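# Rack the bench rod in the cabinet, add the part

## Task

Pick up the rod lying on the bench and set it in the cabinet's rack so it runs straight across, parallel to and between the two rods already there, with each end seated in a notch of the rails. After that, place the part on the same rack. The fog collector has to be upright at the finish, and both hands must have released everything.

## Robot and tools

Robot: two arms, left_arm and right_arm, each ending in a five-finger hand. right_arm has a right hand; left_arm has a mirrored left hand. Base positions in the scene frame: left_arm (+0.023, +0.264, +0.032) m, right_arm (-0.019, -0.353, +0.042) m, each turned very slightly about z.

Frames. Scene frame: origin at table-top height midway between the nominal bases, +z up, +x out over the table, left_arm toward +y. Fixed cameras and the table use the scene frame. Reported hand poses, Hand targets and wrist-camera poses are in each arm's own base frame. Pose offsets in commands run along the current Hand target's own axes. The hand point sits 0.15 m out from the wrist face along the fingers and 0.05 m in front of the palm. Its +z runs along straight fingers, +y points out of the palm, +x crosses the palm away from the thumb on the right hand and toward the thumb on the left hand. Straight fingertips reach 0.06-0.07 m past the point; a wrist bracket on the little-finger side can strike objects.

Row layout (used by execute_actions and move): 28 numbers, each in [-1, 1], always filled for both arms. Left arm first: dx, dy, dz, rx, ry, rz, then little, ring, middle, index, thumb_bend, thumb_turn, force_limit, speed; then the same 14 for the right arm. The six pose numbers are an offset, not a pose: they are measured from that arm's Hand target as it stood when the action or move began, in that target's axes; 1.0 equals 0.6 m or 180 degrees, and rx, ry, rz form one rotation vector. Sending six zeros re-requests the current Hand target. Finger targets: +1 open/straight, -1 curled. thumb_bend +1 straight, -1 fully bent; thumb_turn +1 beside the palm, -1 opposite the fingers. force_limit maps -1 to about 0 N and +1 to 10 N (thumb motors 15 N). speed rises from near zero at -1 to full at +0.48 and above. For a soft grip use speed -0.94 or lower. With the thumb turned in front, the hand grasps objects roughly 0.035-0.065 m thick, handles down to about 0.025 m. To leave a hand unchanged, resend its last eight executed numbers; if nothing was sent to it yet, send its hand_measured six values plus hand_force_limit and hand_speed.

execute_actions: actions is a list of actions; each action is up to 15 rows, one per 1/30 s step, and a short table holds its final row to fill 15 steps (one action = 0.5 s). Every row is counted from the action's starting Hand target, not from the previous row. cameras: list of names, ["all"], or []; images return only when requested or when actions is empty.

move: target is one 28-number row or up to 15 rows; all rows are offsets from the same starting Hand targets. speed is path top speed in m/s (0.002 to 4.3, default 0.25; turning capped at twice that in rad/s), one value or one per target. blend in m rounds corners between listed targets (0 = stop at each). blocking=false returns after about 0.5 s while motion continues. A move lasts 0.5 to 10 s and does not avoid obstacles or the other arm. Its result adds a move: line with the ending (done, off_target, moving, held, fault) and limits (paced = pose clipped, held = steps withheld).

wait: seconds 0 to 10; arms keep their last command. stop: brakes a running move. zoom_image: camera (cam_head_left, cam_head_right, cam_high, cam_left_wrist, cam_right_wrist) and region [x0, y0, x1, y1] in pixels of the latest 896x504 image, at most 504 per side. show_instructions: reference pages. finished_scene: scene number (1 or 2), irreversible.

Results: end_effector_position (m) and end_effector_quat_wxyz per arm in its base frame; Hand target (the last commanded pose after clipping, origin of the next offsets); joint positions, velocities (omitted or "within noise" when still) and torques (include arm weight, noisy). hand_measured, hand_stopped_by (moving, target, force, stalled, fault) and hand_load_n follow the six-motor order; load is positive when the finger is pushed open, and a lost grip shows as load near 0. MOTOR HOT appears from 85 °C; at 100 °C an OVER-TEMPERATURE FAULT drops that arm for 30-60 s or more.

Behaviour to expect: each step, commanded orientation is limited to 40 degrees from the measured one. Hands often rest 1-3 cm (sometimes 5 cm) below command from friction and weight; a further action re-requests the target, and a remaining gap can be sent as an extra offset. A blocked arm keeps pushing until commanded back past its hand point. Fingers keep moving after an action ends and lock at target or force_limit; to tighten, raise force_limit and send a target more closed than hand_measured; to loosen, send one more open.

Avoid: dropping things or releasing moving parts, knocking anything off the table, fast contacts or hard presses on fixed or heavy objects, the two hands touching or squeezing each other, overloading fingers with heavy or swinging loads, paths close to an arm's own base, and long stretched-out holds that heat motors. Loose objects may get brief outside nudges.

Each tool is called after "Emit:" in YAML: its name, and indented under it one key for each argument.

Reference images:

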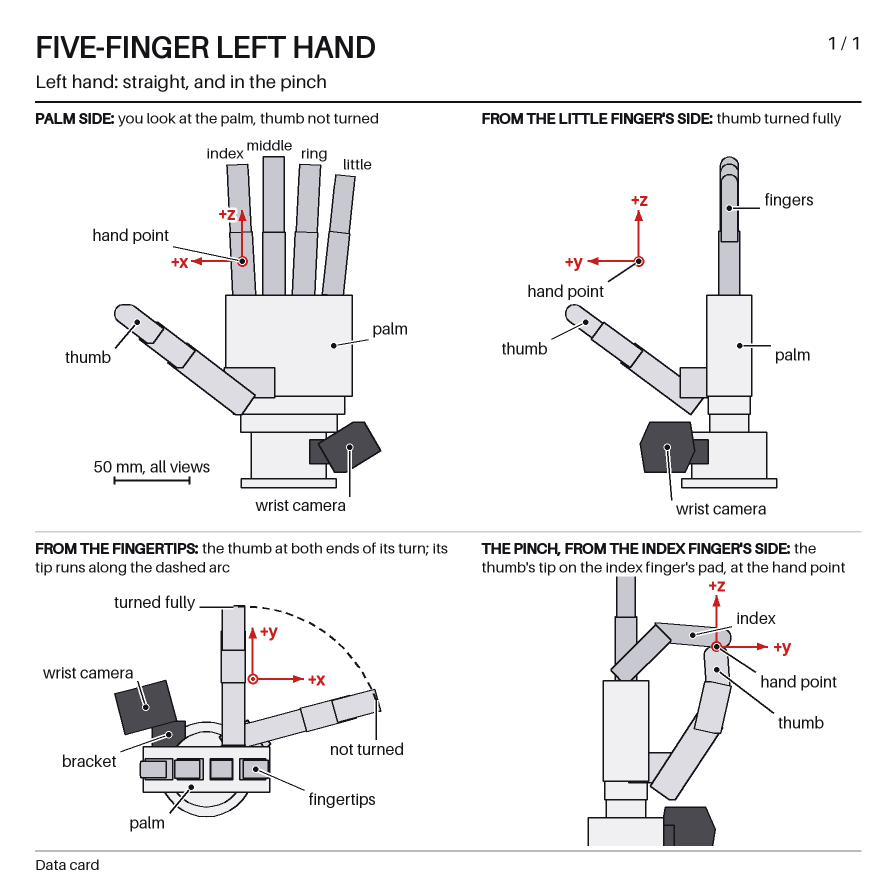

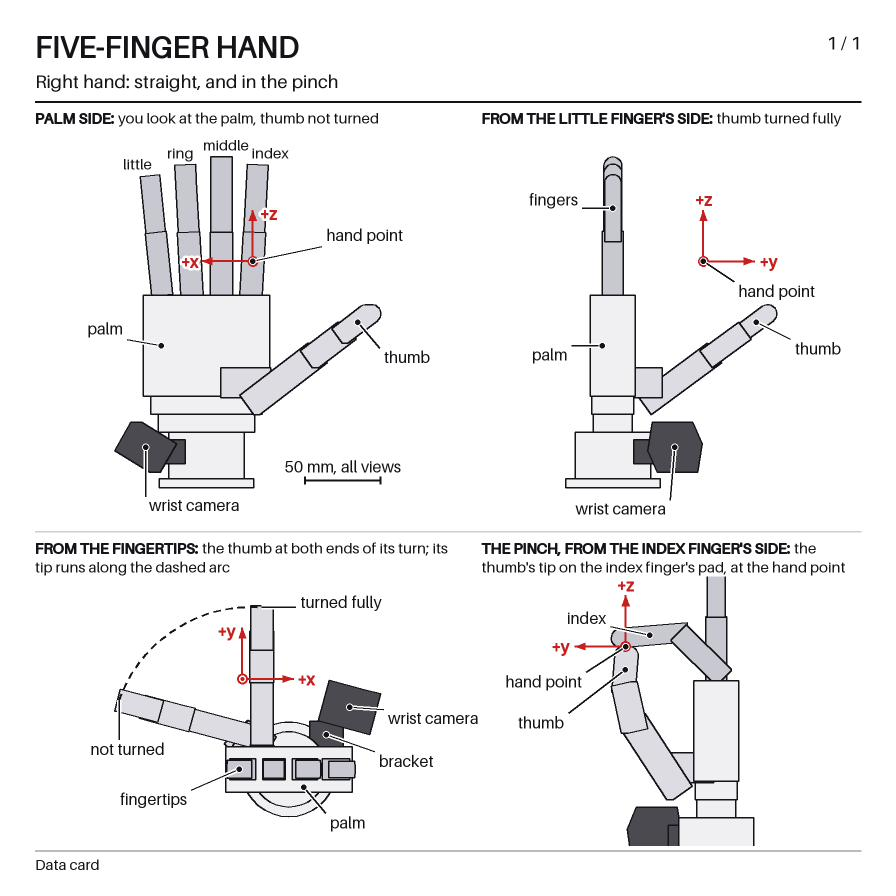

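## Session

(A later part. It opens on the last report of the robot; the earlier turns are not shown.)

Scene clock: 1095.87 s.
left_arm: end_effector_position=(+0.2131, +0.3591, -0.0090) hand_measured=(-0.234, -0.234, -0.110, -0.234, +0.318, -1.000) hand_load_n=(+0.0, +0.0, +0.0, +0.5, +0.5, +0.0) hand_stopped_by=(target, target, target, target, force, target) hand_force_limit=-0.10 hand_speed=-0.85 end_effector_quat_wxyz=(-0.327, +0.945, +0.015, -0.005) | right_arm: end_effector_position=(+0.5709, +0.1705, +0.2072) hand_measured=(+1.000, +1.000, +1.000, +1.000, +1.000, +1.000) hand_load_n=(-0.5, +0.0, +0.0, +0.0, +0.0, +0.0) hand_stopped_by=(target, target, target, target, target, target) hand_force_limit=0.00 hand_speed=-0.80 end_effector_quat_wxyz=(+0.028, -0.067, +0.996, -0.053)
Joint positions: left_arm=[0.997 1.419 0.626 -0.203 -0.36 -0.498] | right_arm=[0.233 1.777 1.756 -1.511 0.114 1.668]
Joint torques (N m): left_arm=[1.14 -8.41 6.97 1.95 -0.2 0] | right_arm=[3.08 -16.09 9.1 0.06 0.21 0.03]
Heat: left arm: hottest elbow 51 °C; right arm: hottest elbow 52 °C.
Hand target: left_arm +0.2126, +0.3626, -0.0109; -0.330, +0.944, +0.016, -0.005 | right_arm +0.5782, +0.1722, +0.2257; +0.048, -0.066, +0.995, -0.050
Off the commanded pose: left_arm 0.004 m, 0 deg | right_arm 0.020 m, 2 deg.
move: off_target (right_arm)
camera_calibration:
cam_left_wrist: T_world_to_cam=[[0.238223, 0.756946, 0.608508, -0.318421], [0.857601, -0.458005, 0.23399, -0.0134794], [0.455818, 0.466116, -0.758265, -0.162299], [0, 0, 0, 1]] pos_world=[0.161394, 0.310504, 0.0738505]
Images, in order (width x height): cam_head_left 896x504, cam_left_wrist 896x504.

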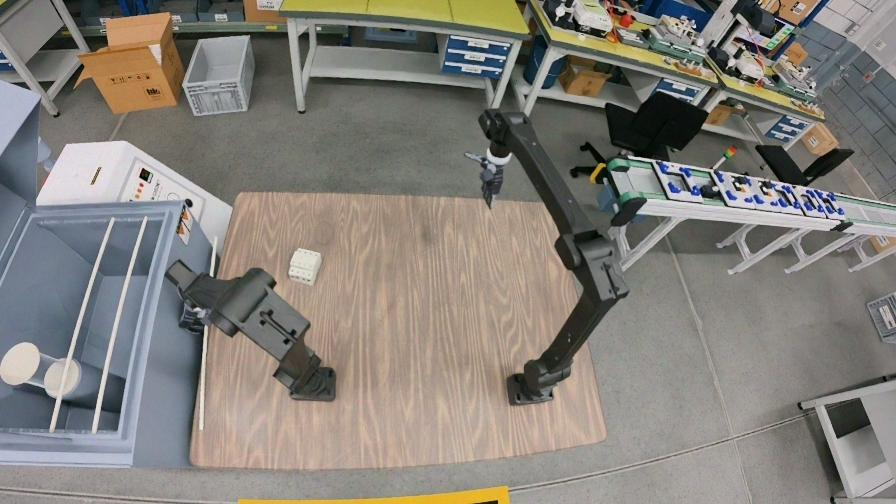

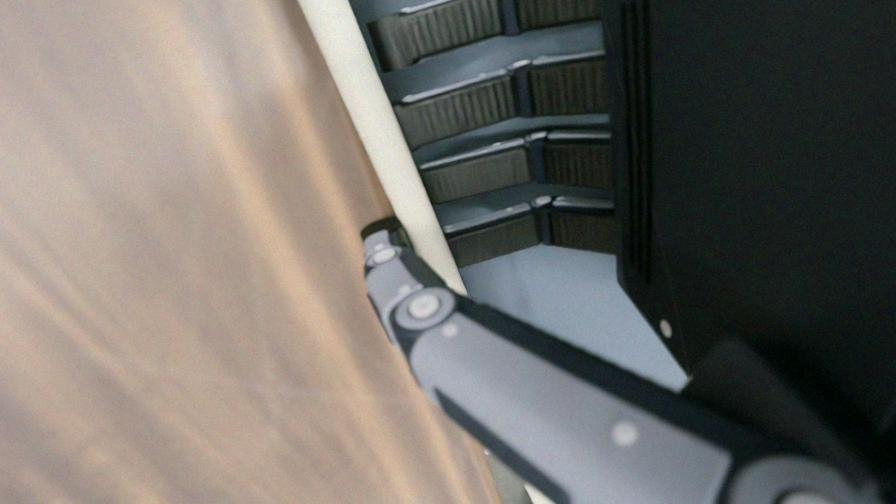

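Emit:
execute_actions:
  actions:
    - [[0,0,0,0,0,0,-0.235,-0.235,-0.11,-0.235,0.375,-1,-0.1,-0.85,0,0,0,0,0,0,1,1,1,1,1,1,0,-0.8]]
    - [[-0.0166,-0.0004,0.0003,0,0,0,-0.235,-0.235,-0.11,-0.235,0.375,-1,-0.1,-0.85,0,0,0,0,0,0,1,1,1,1,1,1,0,-0.8]]
  cameras: ["cam_left_wrist","cam_head_left"]

Scene clock: 1105.93 s.
left_arm: end_effector_position=(+0.2075, +0.3610, -0.0106) hand_measured=(-0.234, -0.234, -0.110, -0.234, +0.376, -1.000) hand_load_n=(+0.0, +0.0, +0.0, +0.5, +1.0, +0.5) hand_stopped_by=(target, target, target, target, target, target) hand_force_limit=-0.10 hand_speed=-0.85 end_effector_quat_wxyz=(-0.327, +0.945, +0.019, -0.003) | right_arm: end_effector_position=(+0.5709, +0.1705, +0.2072) hand_measured=(+1.000, +1.000, +1.000, +1.000, +1.000, +1.000) hand_load_n=(+0.0, +0.0, +0.0, +0.0, +0.0, +0.0) hand_stopped_by=(target, target, target, target, target, target) hand_force_limit=0.00 hand_speed=-0.80 end_effector_quat_wxyz=(+0.028, -0.067, +0.996, -0.053)
Joint positions: left_arm=[1.017 1.418 0.618 -0.19 -0.347 -0.489] | right_arm=[0.233 1.777 1.756 -1.511 0.114 1.668]
Joint torques (N m): left_arm=[1.26 -9.41 6.37 1.66 -0.2 0.13] | right_arm=[2.96 -15.33 9.22 0.27 0.17 0.03]
Heat: left arm: hottest elbow 50 °C; right arm: hottest elbow 52 °C.
Hand target: left_arm +0.2027, +0.3625, -0.0111; -0.330, +0.944, +0.016, -0.005 | right_arm +0.5782, +0.1722, +0.2257; +0.048, -0.066, +0.995, -0.050
Off the commanded pose: left_arm 0.005 m, 1 deg | right_arm 0.020 m, 2 deg.
camera_calibration:
cam_left_wrist: T_world_to_cam=[[0.230888, 0.75862, 0.60925, -0.316571], [0.858032, -0.453999, 0.240136, -0.00887633], [0.458771, 0.467312, -0.755744, -0.162809], [0, 0, 0, 1]] pos_world=[0.155401, 0.31221, 0.071961]
Images, in order (width x height): cam_head_left 896x504, cam_left_wrist 896x504.

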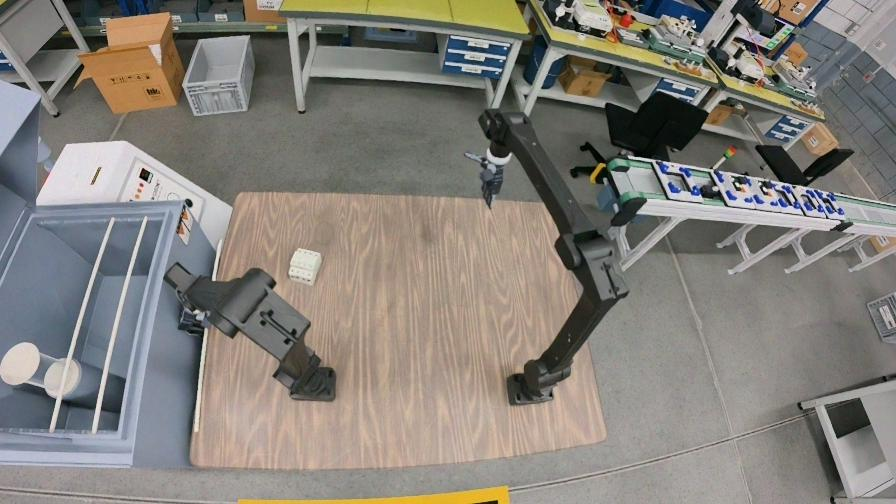

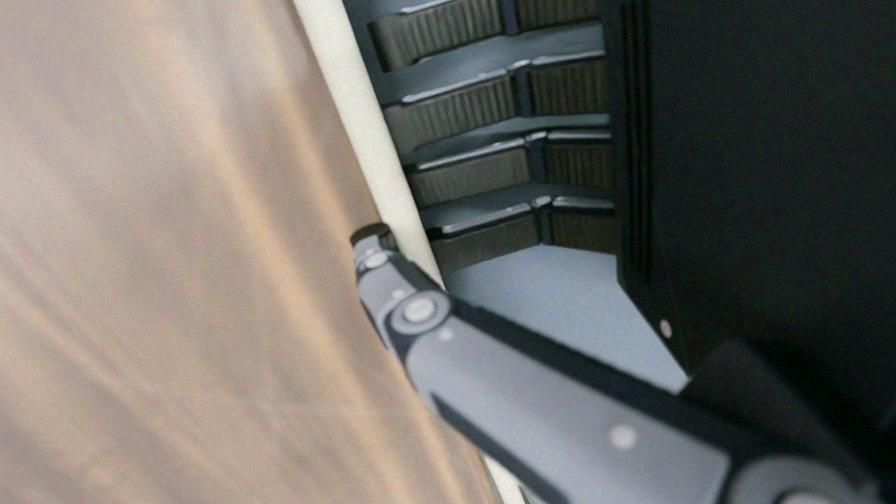

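Emit:
zoom_image:
  camera: "cam_head_left"
  region: [150, 380, 250, 480]

Emit:
zoom_image:
  camera: "cam_head_left"
  region: [170, 180, 270, 280]

Scaled by 5.040 from the camera's 896x504 image, which has a finer 1280x720 frame.

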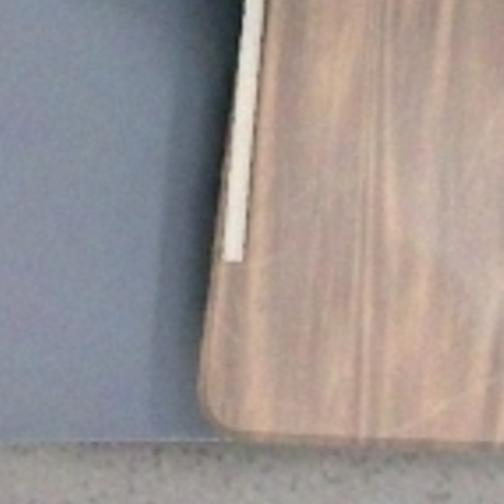

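Scaled by 5.040 from the camera's 896x504 image, which has a finer 1280x720 frame.

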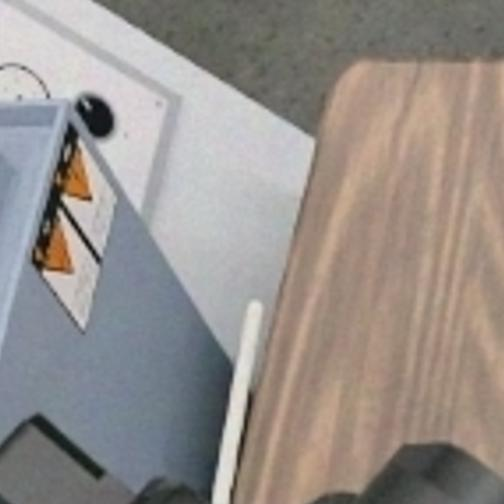

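Emit:
execute_actions:
  actions:
    - [[0,0,0,0,0,0,-0.235,-0.235,-0.11,-0.235,0.088,-1,-0.2,-0.85,0,0,0,0,0,0,1,1,1,1,1,1,0,-0.8]]
  cameras: ["cam_left_wrist"]

Emit:
move:
  target: [0.0283,-0.0625,-0.0386,0,0,0,-0.235,-0.235,-0.11,-0.235,0.088,-1,-0.2,-0.85,0,0,0,0,0,0,1,1,1,1,1,1,0,-0.8]
  speed: 0.04
  cameras: ["cam_left_wrist","cam_head_left"]

Scene clock: 1143.03 s.
left_arm: end_effector_position=(+0.2074, +0.3610, -0.0105) hand_measured=(-0.234, -0.234, -0.110, -0.234, +0.354, -1.000) hand_load_n=(+0.0, +2.0, +0.0, +3.0, +5.5, +1.0) hand_stopped_by=(target, target, target, target, force, target) hand_force_limit=-0.20 hand_speed=-0.85 end_effector_quat_wxyz=(-0.327, +0.945, +0.017, -0.003) | right_arm: end_effector_position=(+0.5709, +0.1705, +0.2072) hand_measured=(+1.000, +1.000, +1.000, +1.000, +1.000, +1.000) hand_load_n=(-0.5, +0.0, +0.0, +0.0, +0.0, +0.0) hand_stopped_by=(target, target, target, target, target, target) hand_force_limit=0.00 hand_speed=-0.80 end_effector_quat_wxyz=(+0.028, -0.067, +0.996, -0.053)
Joint positions: left_arm=[1.017 1.418 0.618 -0.19 -0.347 -0.486] | right_arm=[0.233 1.777 1.756 -1.511 0.114 1.668]
Joint torques (N m): left_arm=[2.26 -9.05 6.58 1.77 -0.21 0.06] | right_arm=[3.08 -16.44 9.28 0.23 0.16 0.06]
Heat: left arm: hottest elbow 45 °C; right arm: hottest elbow 52 °C.
Hand target: left_arm +0.2027, +0.3625, -0.0110; -0.330, +0.944, +0.016, -0.005 | right_arm +0.5782, +0.1722, +0.2257; +0.048, -0.066, +0.995, -0.050
Off the commanded pose: left_arm 0.005 m, 0 deg | right_arm 0.020 m, 2 deg.
camera_calibration:
cam_left_wrist: T_world_to_cam=[[0.23298, 0.758059, 0.609152, -0.316825], [0.857536, -0.455563, 0.238946, -0.00812111], [0.458642, 0.4667, -0.7562, -0.162491], [0, 0, 0, 1]] pos_world=[0.155303, 0.312307, 0.0720592]
Images, in order (width x height): cam_left_wrist 896x504.

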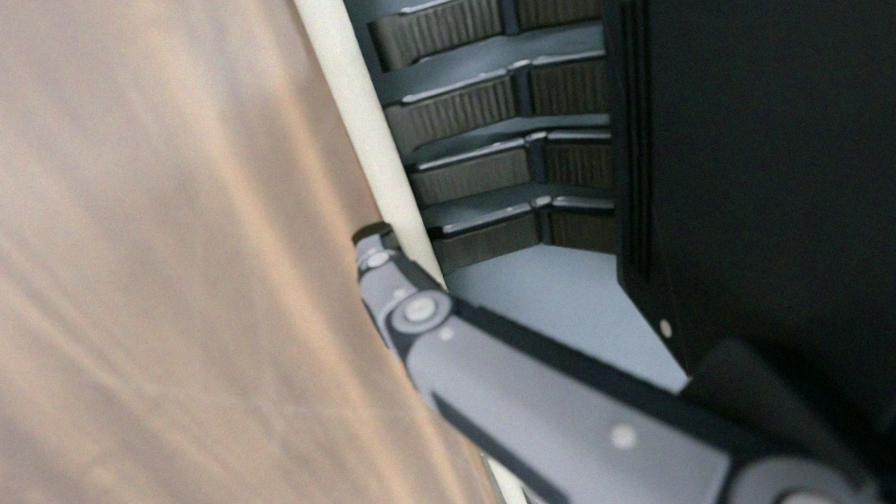

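Scene clock: 1144.70 s.
left_arm: end_effector_position=(+0.2051, +0.3583, +0.0073) hand_measured=(-0.234, -0.234, -0.110, -0.234, +0.354, -1.000) hand_load_n=(+0.0, +2.5, +0.0, +3.0, +5.5, +1.0) hand_stopped_by=(target, target, target, target, force, target) hand_force_limit=-0.20 hand_speed=-0.85 end_effector_quat_wxyz=(-0.308, +0.951, +0.013, -0.018) | right_arm: end_effector_position=(+0.5709, +0.1705, +0.2072) hand_measured=(+1.000, +1.000, +1.000, +1.000, +1.000, +1.000) hand_load_n=(+0.0, +0.0, +0.0, +0.0, +0.0, +0.0) hand_stopped_by=(target, target, target, target, target, target) hand_force_limit=0.00 hand_speed=-0.80 end_effector_quat_wxyz=(+0.028, -0.067, +0.996, -0.053)
Joint positions: left_arm=[1.016 1.384 0.668 -0.322 -0.351 -0.485] | right_arm=[0.233 1.777 1.756 -1.511 0.114 1.668]
Joint torques (N m): left_arm=[0.38 -9.93 11 0.85 -0.42 -0.02] | right_arm=[2.84 -16.21 9.14 0.17 0.14 0.03]
Heat: left arm: hottest elbow 45 °C; right arm: hottest elbow 52 °C.
Hand target: left_arm +0.2191, +0.3780, +0.0305; -0.330, +0.944, +0.016, -0.005 | right_arm +0.5782, +0.1722, +0.2257; +0.048, -0.066, +0.995, -0.050
Off the commanded pose: left_arm 0.033 m, 3 deg | right_arm 0.020 m, 2 deg.
move: off_target (left_arm, right_arm)
camera_calibration:
cam_left_wrist: T_world_to_cam=[[0.24956, 0.781671, 0.571586, -0.336709], [0.864774, -0.445515, 0.231694, -0.0166323], [0.435759, 0.436471, -0.787151, -0.130965], [0, 0, 0, 1]] pos_world=[0.155481, 0.312948, 0.0932222]
Images, in order (width x height): cam_head_left 896x504, cam_left_wrist 896x504.

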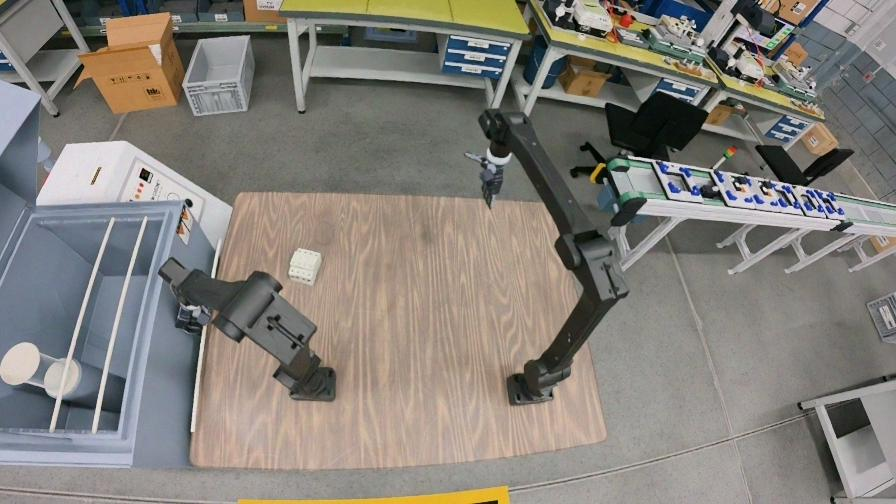

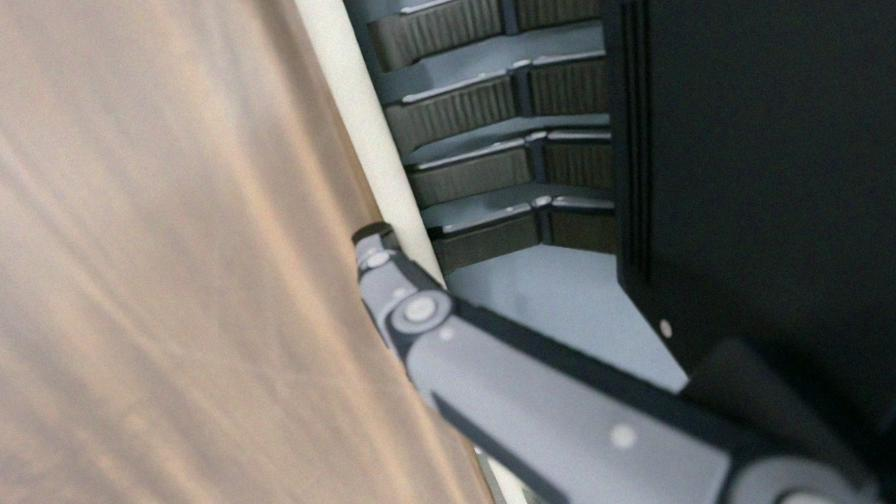

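Emit:
execute_actions:
  actions:
    - [[0,0,0,0,0,0,-0.235,-0.235,-0.25,-0.235,0.088,-1,-0.6,-0.85,0,0,0,0,0,0,1,1,1,1,1,1,0,-0.8]]
    - [[0,0,0,0,0,0,-0.235,-0.235,-0.25,-0.235,0.088,-1,-0.6,-0.85,0,0,0,0,0,0,1,1,1,1,1,1,0,-0.8]]
  cameras: ["cam_left_wrist"]

Scene clock: 1152.10 s.
left_arm: end_effector_position=(+0.2051, +0.3583, +0.0073) hand_measured=(-0.234, -0.234, -0.218, -0.234, +0.354, -1.000) hand_load_n=(+0.0, +1.0, +4.5, +2.0, +6.5, +1.0) hand_stopped_by=(target, target, force, target, force, target) hand_force_limit=-0.60 hand_speed=-0.85 end_effector_quat_wxyz=(-0.308, +0.951, +0.013, -0.018) | right_arm: end_effector_position=(+0.5709, +0.1705, +0.2072) hand_measured=(+1.000, +1.000, +1.000, +1.000, +1.000, +1.000) hand_load_n=(+0.0, +0.0, +0.0, +0.0, +0.0, +0.0) hand_stopped_by=(target, target, target, target, target, target) hand_force_limit=0.00 hand_speed=-0.80 end_effector_quat_wxyz=(+0.028, -0.067, +0.996, -0.053)
Joint positions: left_arm=[1.016 1.384 0.668 -0.322 -0.351 -0.485] | right_arm=[0.233 1.777 1.756 -1.511 0.114 1.668]
Joint torques (N m): left_arm=[0.38 -9.64 11.12 0.88 -0.4 -0.03] | right_arm=[2.9 -16.38 9.1 0.24 0.19 0.03]
Heat: left arm: hottest elbow 46 °C; right arm: hottest elbow 52 °C.
Hand target: left_arm +0.2191, +0.3780, +0.0304; -0.330, +0.944, +0.016, -0.005 | right_arm +0.5782, +0.1722, +0.2257; +0.048, -0.066, +0.995, -0.050
Off the commanded pose: left_arm 0.033 m, 3 deg | right_arm 0.020 m, 2 deg.
camera_calibration:
cam_left_wrist: T_world_to_cam=[[0.24956, 0.781671, 0.571586, -0.336709], [0.864774, -0.445515, 0.231694, -0.0166323], [0.435759, 0.436471, -0.787151, -0.130965], [0, 0, 0, 1]] pos_world=[0.155481, 0.312948, 0.0932222]
Images, in order (width x height): cam_left_wrist 896x504.

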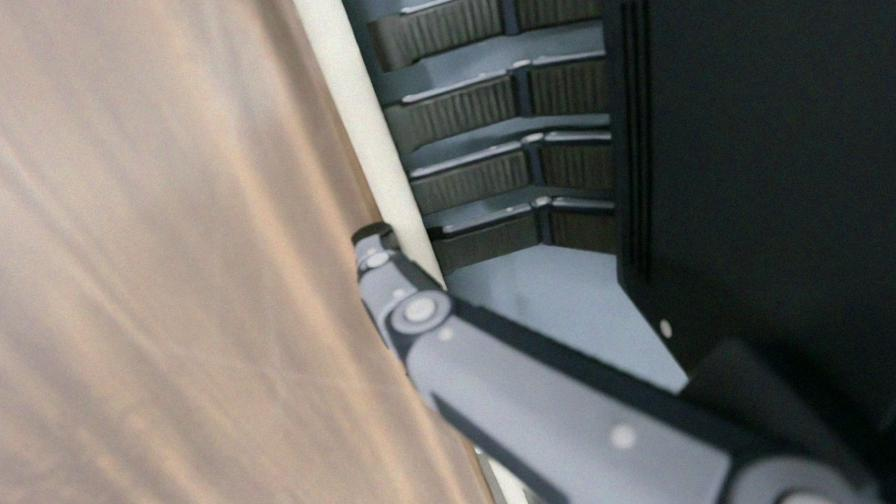

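Emit:
move:
  target: [0,-0.2075,-0.2609,0,0,0,-0.235,-0.235,-0.25,-0.235,0.088,-1,-0.6,-0.85,0,0,0,0,0,0,1,1,1,1,1,1,0,-0.8]
  speed: 0.08
  cameras: ["cam_left_wrist","cam_head_left","cam_head_right","cam_high"]

Scene clock: 1164.03 s.
left_arm: end_effector_position=(+0.2120, +0.3660, +0.2018) hand_measured=(-0.234, -0.234, -0.218, -0.234, +0.354, -1.000) hand_load_n=(+0.0, +0.5, +4.5, +2.5, +6.5, +1.0) hand_stopped_by=(target, target, force, target, force, target) hand_force_limit=-0.60 hand_speed=-0.85 end_effector_quat_wxyz=(-0.309, +0.951, +0.012, -0.017) | right_arm: end_effector_position=(+0.5709, +0.1705, +0.2072) hand_measured=(+1.000, +1.000, +1.000, +1.000, +1.000, +1.000) hand_load_n=(+0.5, +0.0, +0.0, +0.0, +0.0, +0.0) hand_stopped_by=(target, target, target, target, target, target) hand_force_limit=0.00 hand_speed=-0.80 end_effector_quat_wxyz=(+0.028, -0.067, +0.996, -0.053)
Joint positions: left_arm=[1.012 1.172 1.048 -0.915 -0.351 -0.488] | right_arm=[0.233 1.777 1.756 -1.511 0.114 1.668]
Joint torques (N m): left_arm=[0.79 -9.11 13.89 0.91 -0.41 -0.02] | right_arm=[3.19 -16.15 9.26 0.16 0.15 0.06]
Heat: left arm: hottest elbow 47 °C; right arm: hottest elbow 52 °C.
Hand target: left_arm +0.2190, +0.3778, +0.2305; -0.330, +0.944, +0.016, -0.005 | right_arm +0.5782, +0.1722, +0.2257; +0.048, -0.066, +0.995, -0.050
Off the commanded pose: left_arm 0.032 m, 3 deg | right_arm 0.020 m, 2 deg.
move: off_target (left_arm, right_arm)
camera_calibration:
cam_left_wrist: T_world_to_cam=[[0.250437, 0.780786, 0.572411, -0.455695], [0.863527, -0.447476, 0.232567, -0.0634273], [0.437725, 0.436049, -0.786294, 0.0153018], [0, 0, 0, 1]] pos_world=[0.162196, 0.320746, 0.287628]
Images, in order (width x height): cam_head_left 896x504, cam_head_right 896x504, cam_high 896x504, cam_left_wrist 896x504.

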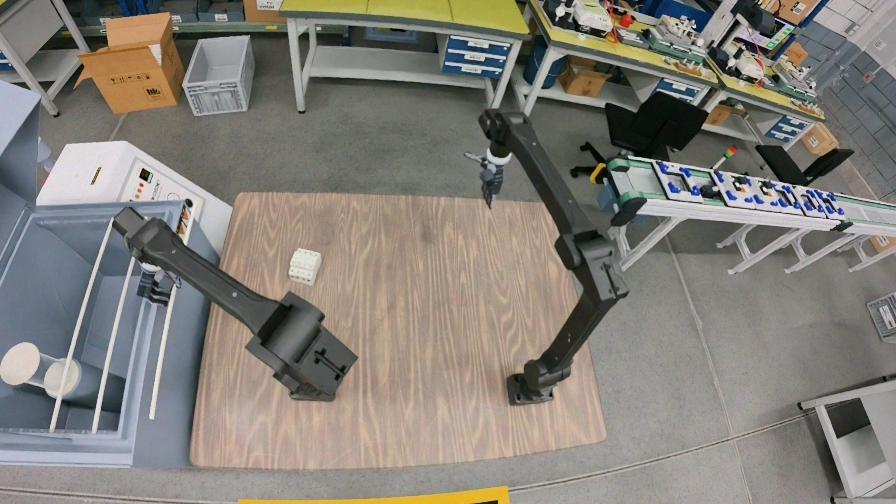

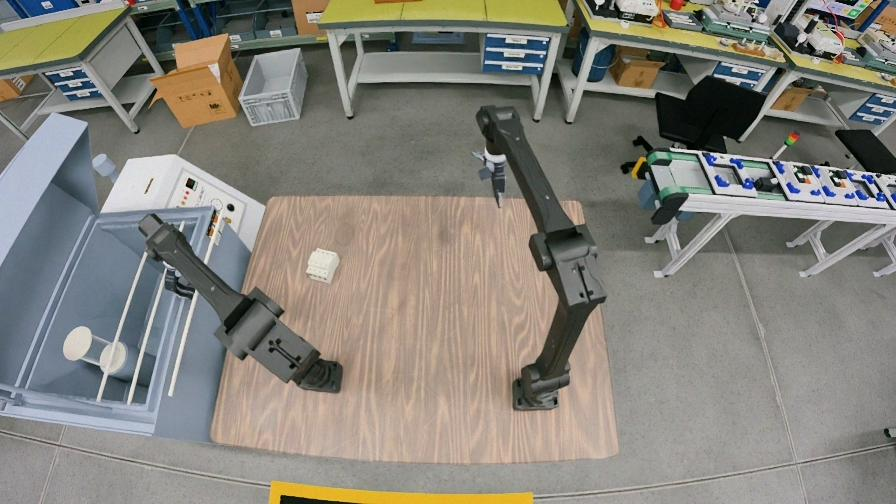

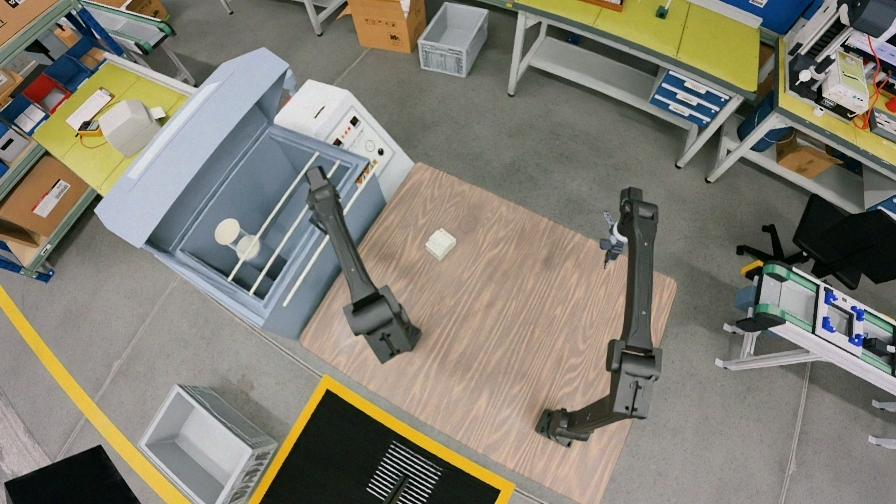

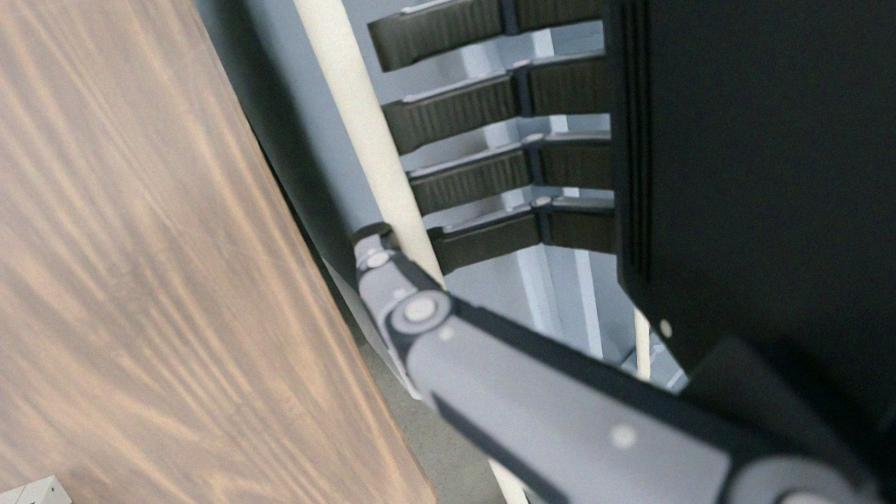

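Emit:
zoom_image:
  camera: "cam_head_right"
  region: [60, 190, 260, 420]

Emit:
zoom_image:
  camera: "cam_head_left"
  region: [10, 190, 240, 450]

Emit:
zoom_image:
  camera: "cam_high"
  region: [200, 140, 400, 340]

Scaled by 2.191 from the camera's 896x504 image, which has a finer 1280x720 frame.

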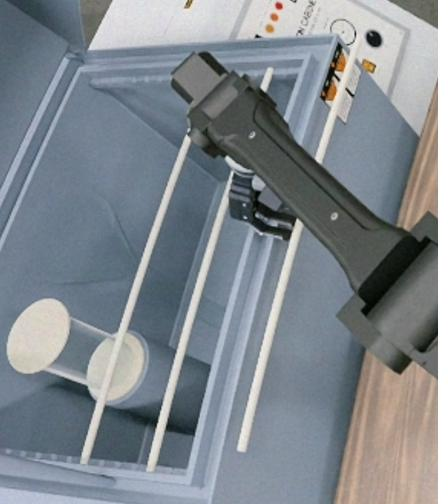

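Scaled by 1.938 from the camera's 896x504 image, which has a finer 1280x720 frame.

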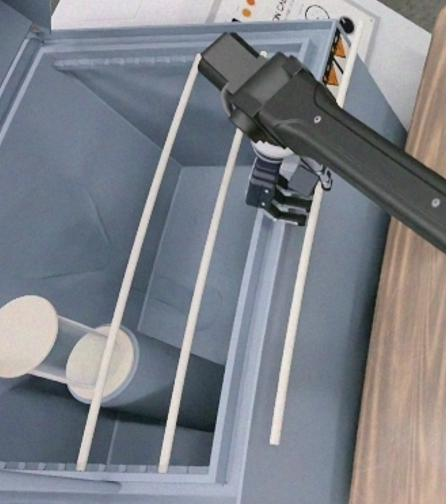

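Scaled by 2.520 from the camera's 896x504 image, which has a finer 1280x720 frame.

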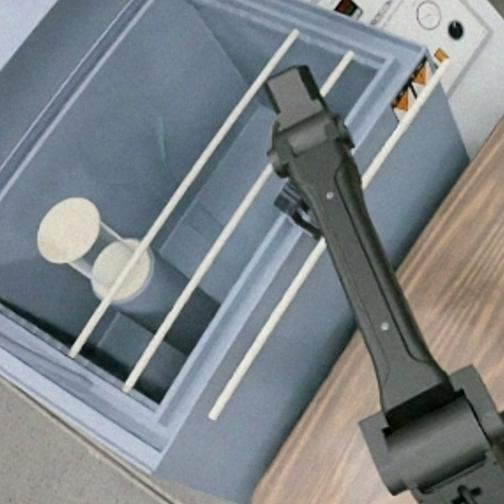

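Emit:
zoom_image:
  camera: "cam_head_left"
  region: [150, 170, 240, 260]

Emit:
zoom_image:
  camera: "cam_head_right"
  region: [170, 170, 260, 260]

Scaled by 5.600 from the camera's 896x504 image, which has a finer 1280x720 frame.

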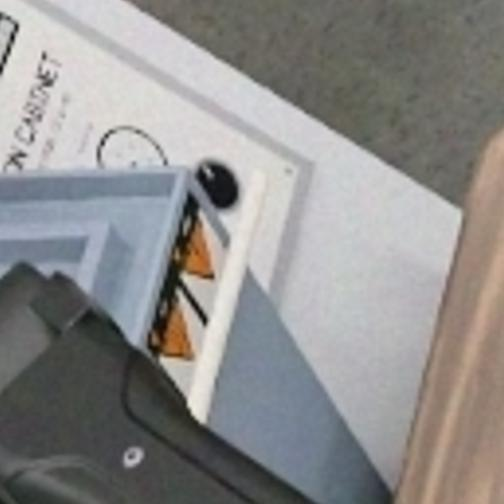

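Scaled by 5.600 from the camera's 896x504 image, which has a finer 1280x720 frame.

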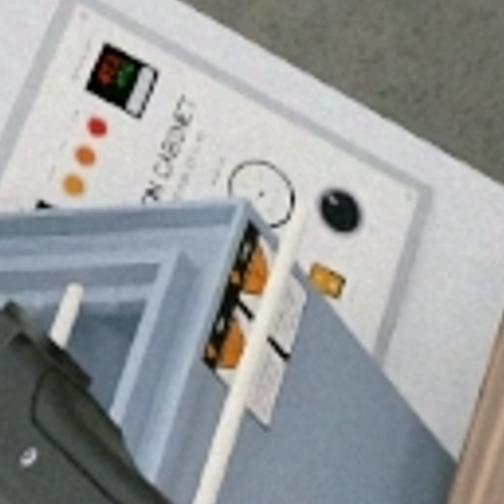

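Emit:
move:
  target:
    - [0,-0.0467,-0.0587,0,0,0,-0.235,-0.235,-0.25,-0.235,0.088,-1,-0.6,-0.85,0,0,0,0,0,0,1,1,1,1,1,1,0,-0.8]
    - [-0.0423,-0.2305,0.0875,0.039,0,0,-0.235,-0.235,-0.25,-0.235,0.088,-1,-0.6,-0.85,0,0,0,0,0,0,1,1,1,1,1,1,0,-0.8]
  speed: 0.07
  blend: [0.02,0]
  cameras: ["cam_left_wrist","cam_head_left","cam_head_right"]

Scene clock: 1267.43 s.
left_arm: end_effector_position=(+0.1840, +0.4968, +0.2487) hand_measured=(-0.234, -0.234, -0.218, -0.234, +0.354, -1.000) hand_load_n=(+0.0, +0.5, +4.0, +2.5, +6.5, +1.0) hand_stopped_by=(target, target, force, target, force, target) hand_force_limit=-0.60 hand_speed=-0.85 end_effector_quat_wxyz=(-0.360, +0.933, +0.014, -0.016) | right_arm: end_effector_position=(+0.5709, +0.1705, +0.2072) hand_measured=(+1.000, +1.000, +1.000, +1.000, +1.000, +1.000) hand_load_n=(+0.0, +0.0, +0.0, +0.0, +0.0, +0.0) hand_stopped_by=(target, target, target, target, target, target) hand_force_limit=0.00 hand_speed=-0.80 end_effector_quat_wxyz=(+0.028, -0.067, +0.996, -0.053)
Joint positions: left_arm=[1.2 1.366 1.302 -0.816 -0.284 -0.297] | right_arm=[0.233 1.777 1.756 -1.511 0.114 1.668]
Joint torques (N m): left_arm=[1.26 -10.17 14.31 2.17 -0.05 0.06] | right_arm=[3.78 -15.97 9.39 0.18 0.14 0.05]
Heat: left arm: hottest elbow 60 °C; right arm: hottest elbow 52 °C.
Hand target: left_arm +0.1890, +0.5178, +0.2756; -0.387, +0.922, +0.015, -0.006 | right_arm +0.5782, +0.1722, +0.2257; +0.048, -0.066, +0.995, -0.050
Off the commanded pose: left_arm 0.035 m, 4 deg | right_arm 0.020 m, 2 deg.
move: off_target (left_arm, right_arm)
camera_calibration:
cam_left_wrist: T_world_to_cam=[[0.249611, 0.713658, 0.654513, -0.564478], [0.863765, -0.469627, 0.182651, 0.0316978], [0.437727, 0.519753, -0.733656, -0.0472297], [0, 0, 0, 1]] pos_world=[0.134194, 0.442278, 0.329018]
Images, in order (width x height): cam_head_left 896x504, cam_head_right 896x504, cam_left_wrist 896x504.

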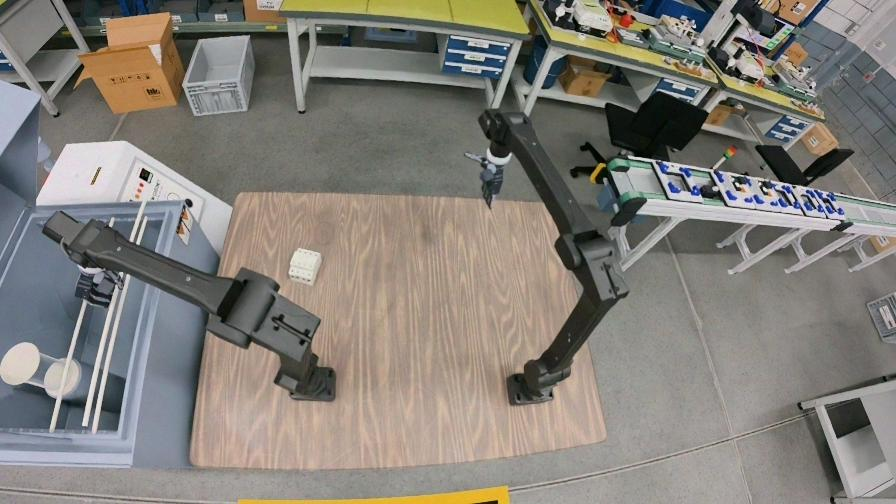

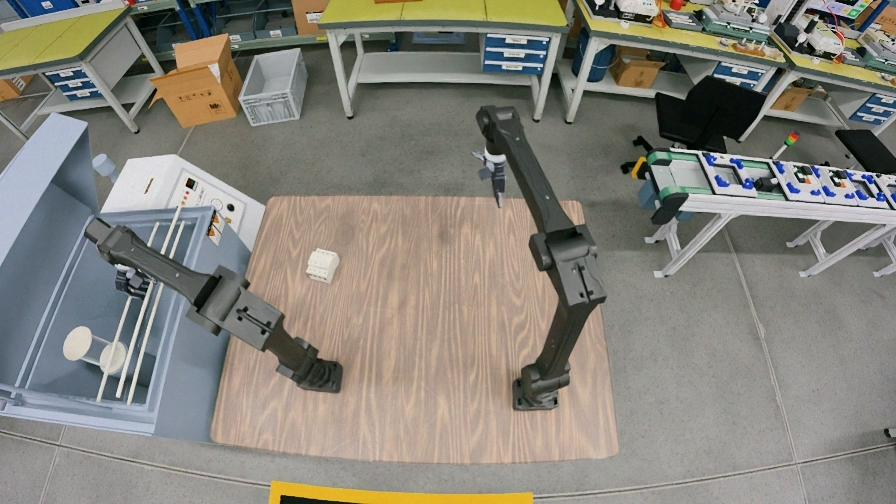

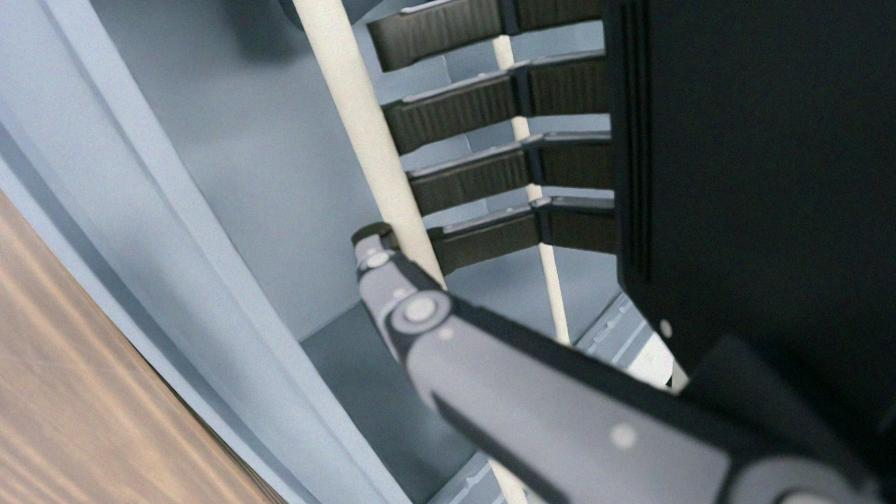

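Emit:
zoom_image:
  camera: "cam_head_right"
  region: [60, 190, 260, 420]

Emit:
zoom_image:
  camera: "cam_left_wrist"
  region: [350, 0, 720, 400]

Scaled by 2.191 from the camera's 896x504 image, which has a finer 1280x720 frame.

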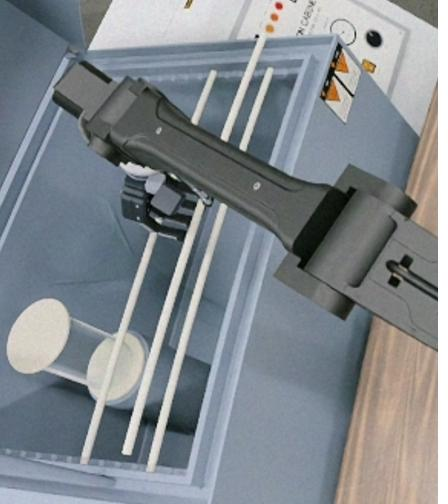

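Scaled by 1.260 from the camera's 896x504 image, which has a finer 1280x720 frame.

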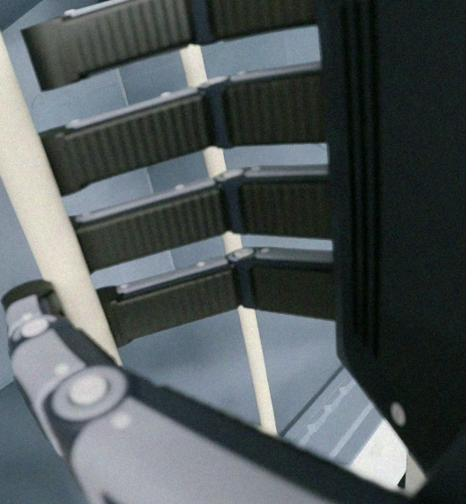

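Emit:
zoom_image:
  camera: "cam_head_left"
  region: [30, 380, 130, 480]

Emit:
zoom_image:
  camera: "cam_head_right"
  region: [70, 350, 170, 450]

Emit:
zoom_image:
  camera: "cam_head_left"
  region: [80, 170, 200, 290]

Emit:
zoom_image:
  camera: "cam_head_right"
  region: [120, 180, 220, 280]

Scaled by 5.040 from the camera's 896x504 image, which has a finer 1280x720 frame.

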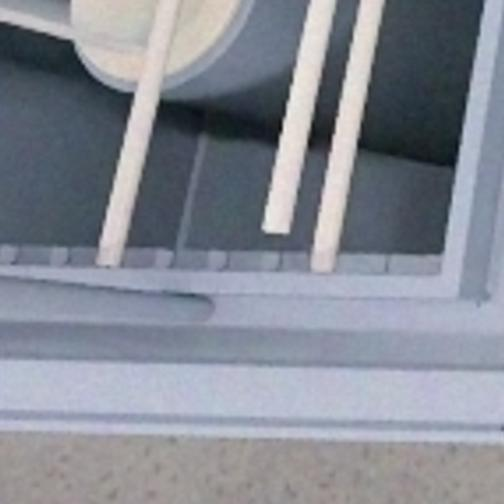

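Scaled by 5.040 from the camera's 896x504 image, which has a finer 1280x720 frame.

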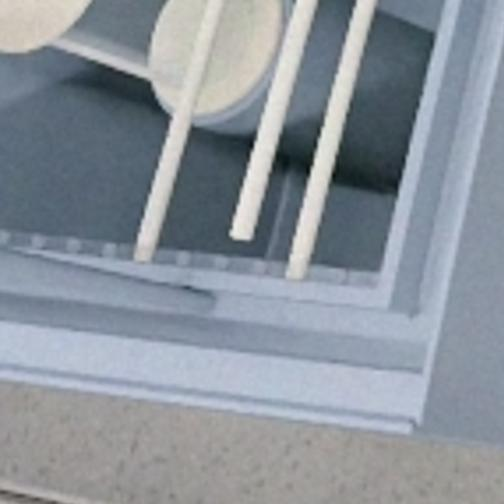

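Scaled by 4.200 from the camera's 896x504 image, which has a finer 1280x720 frame.

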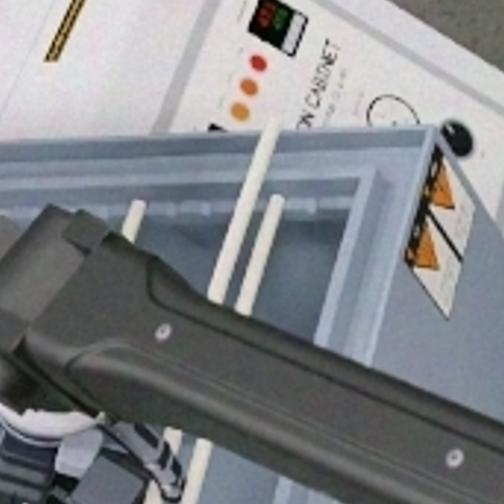

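Scaled by 5.040 from the camera's 896x504 image, which has a finer 1280x720 frame.

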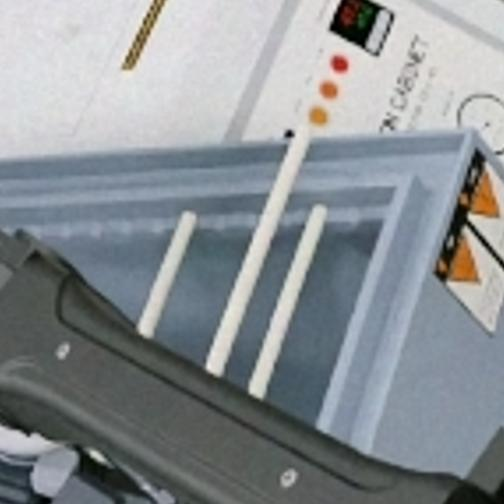

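Emit:
move:
  target: [-0.0170,-0.0863,0.0879,0,0.0094,-0.0024,-0.235,-0.235,-0.25,-0.235,0.088,-1,-0.6,-0.85,0,0,0,0,0,0,1,1,1,1,1,1,0,-0.8]
  speed: 0.05
  cameras: ["cam_left_wrist","cam_head_left","cam_head_right"]

Scene clock: 1355.73 s.
left_arm: end_effector_position=(+0.1739, +0.5702, +0.2504) hand_measured=(-0.234, -0.234, -0.218, -0.234, +0.354, -1.000) hand_load_n=(+0.0, +0.5, +4.0, +2.0, +6.5, +1.0) hand_stopped_by=(target, target, force, target, force, target) hand_force_limit=-0.60 hand_speed=-0.85 end_effector_quat_wxyz=(-0.361, +0.932, +0.012, +0.002) | right_arm: end_effector_position=(+0.5709, +0.1705, +0.2072) hand_measured=(+1.000, +1.000, +1.000, +1.000, +1.000, +1.000) hand_load_n=(+0.0, +0.0, +0.0, +0.0, +0.0, +0.0) hand_stopped_by=(target, target, target, target, target, target) hand_force_limit=0.00 hand_speed=-0.80 end_effector_quat_wxyz=(+0.028, -0.067, +0.996, -0.053)
Joint positions: left_arm=[1.285 1.529 1.471 -0.796 -0.196 -0.239] | right_arm=[0.233 1.777 1.756 -1.511 0.114 1.668]
Joint torques (N m): left_arm=[1.73 -13.22 14.3 2.04 0.06 0.07] | right_arm=[3.31 -16.26 9.25 0.34 0.12 0.01]
Heat: left arm: hottest elbow 57 °C; right arm: hottest elbow 52 °C.
Hand target: left_arm +0.1763, +0.5913, +0.2757; -0.387, +0.922, +0.013, +0.009 | right_arm +0.5782, +0.1722, +0.2257; +0.048, -0.066, +0.995, -0.050
Off the commanded pose: left_arm 0.033 m, 3 deg | right_arm 0.020 m, 2 deg.
move: off_target (left_arm, right_arm)
camera_calibration:
cam_left_wrist: T_world_to_cam=[[0.23912, 0.708356, 0.664119, -0.613116], [0.850133, -0.483192, 0.209281, 0.0780457], [0.469143, 0.514546, -0.717738, -0.0861663], [0, 0, 0, 1]] pos_world=[0.120684, 0.516352, 0.329004]
Images, in order (width x height): cam_head_left 896x504, cam_head_right 896x504, cam_left_wrist 896x504.

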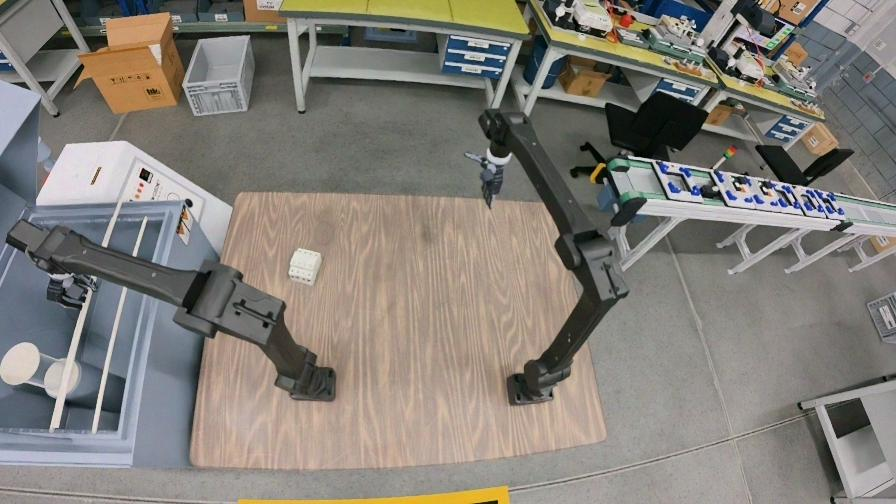

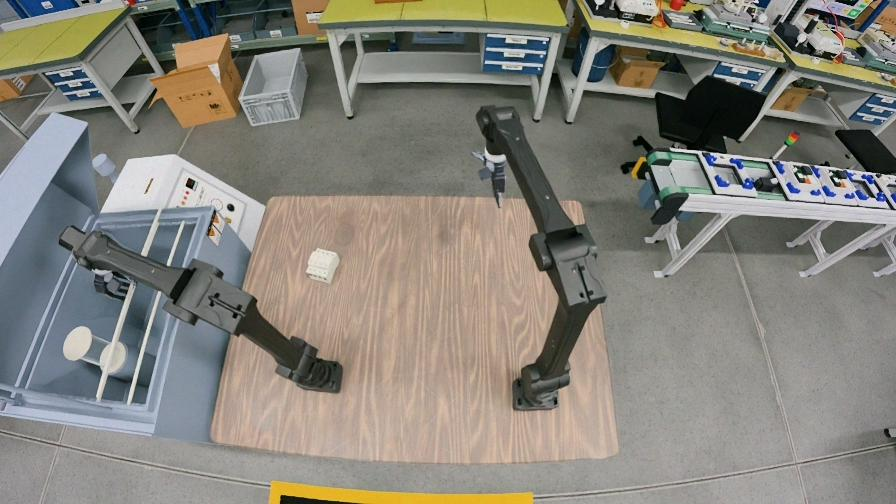

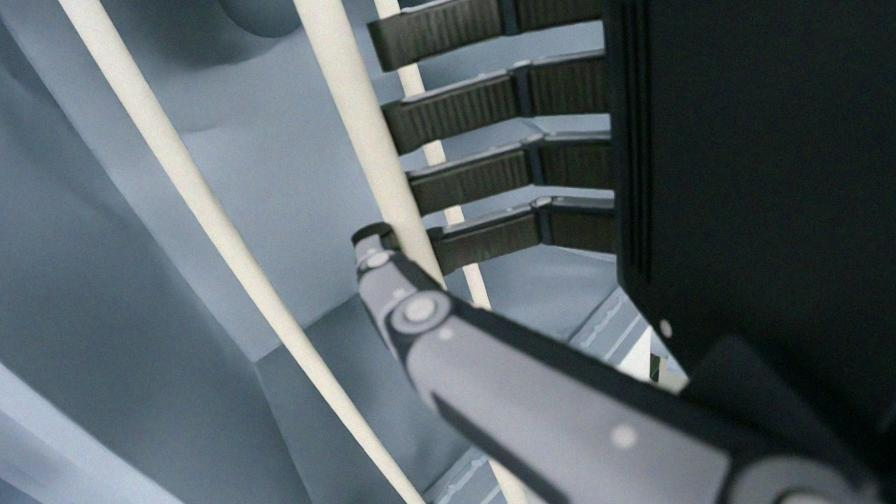

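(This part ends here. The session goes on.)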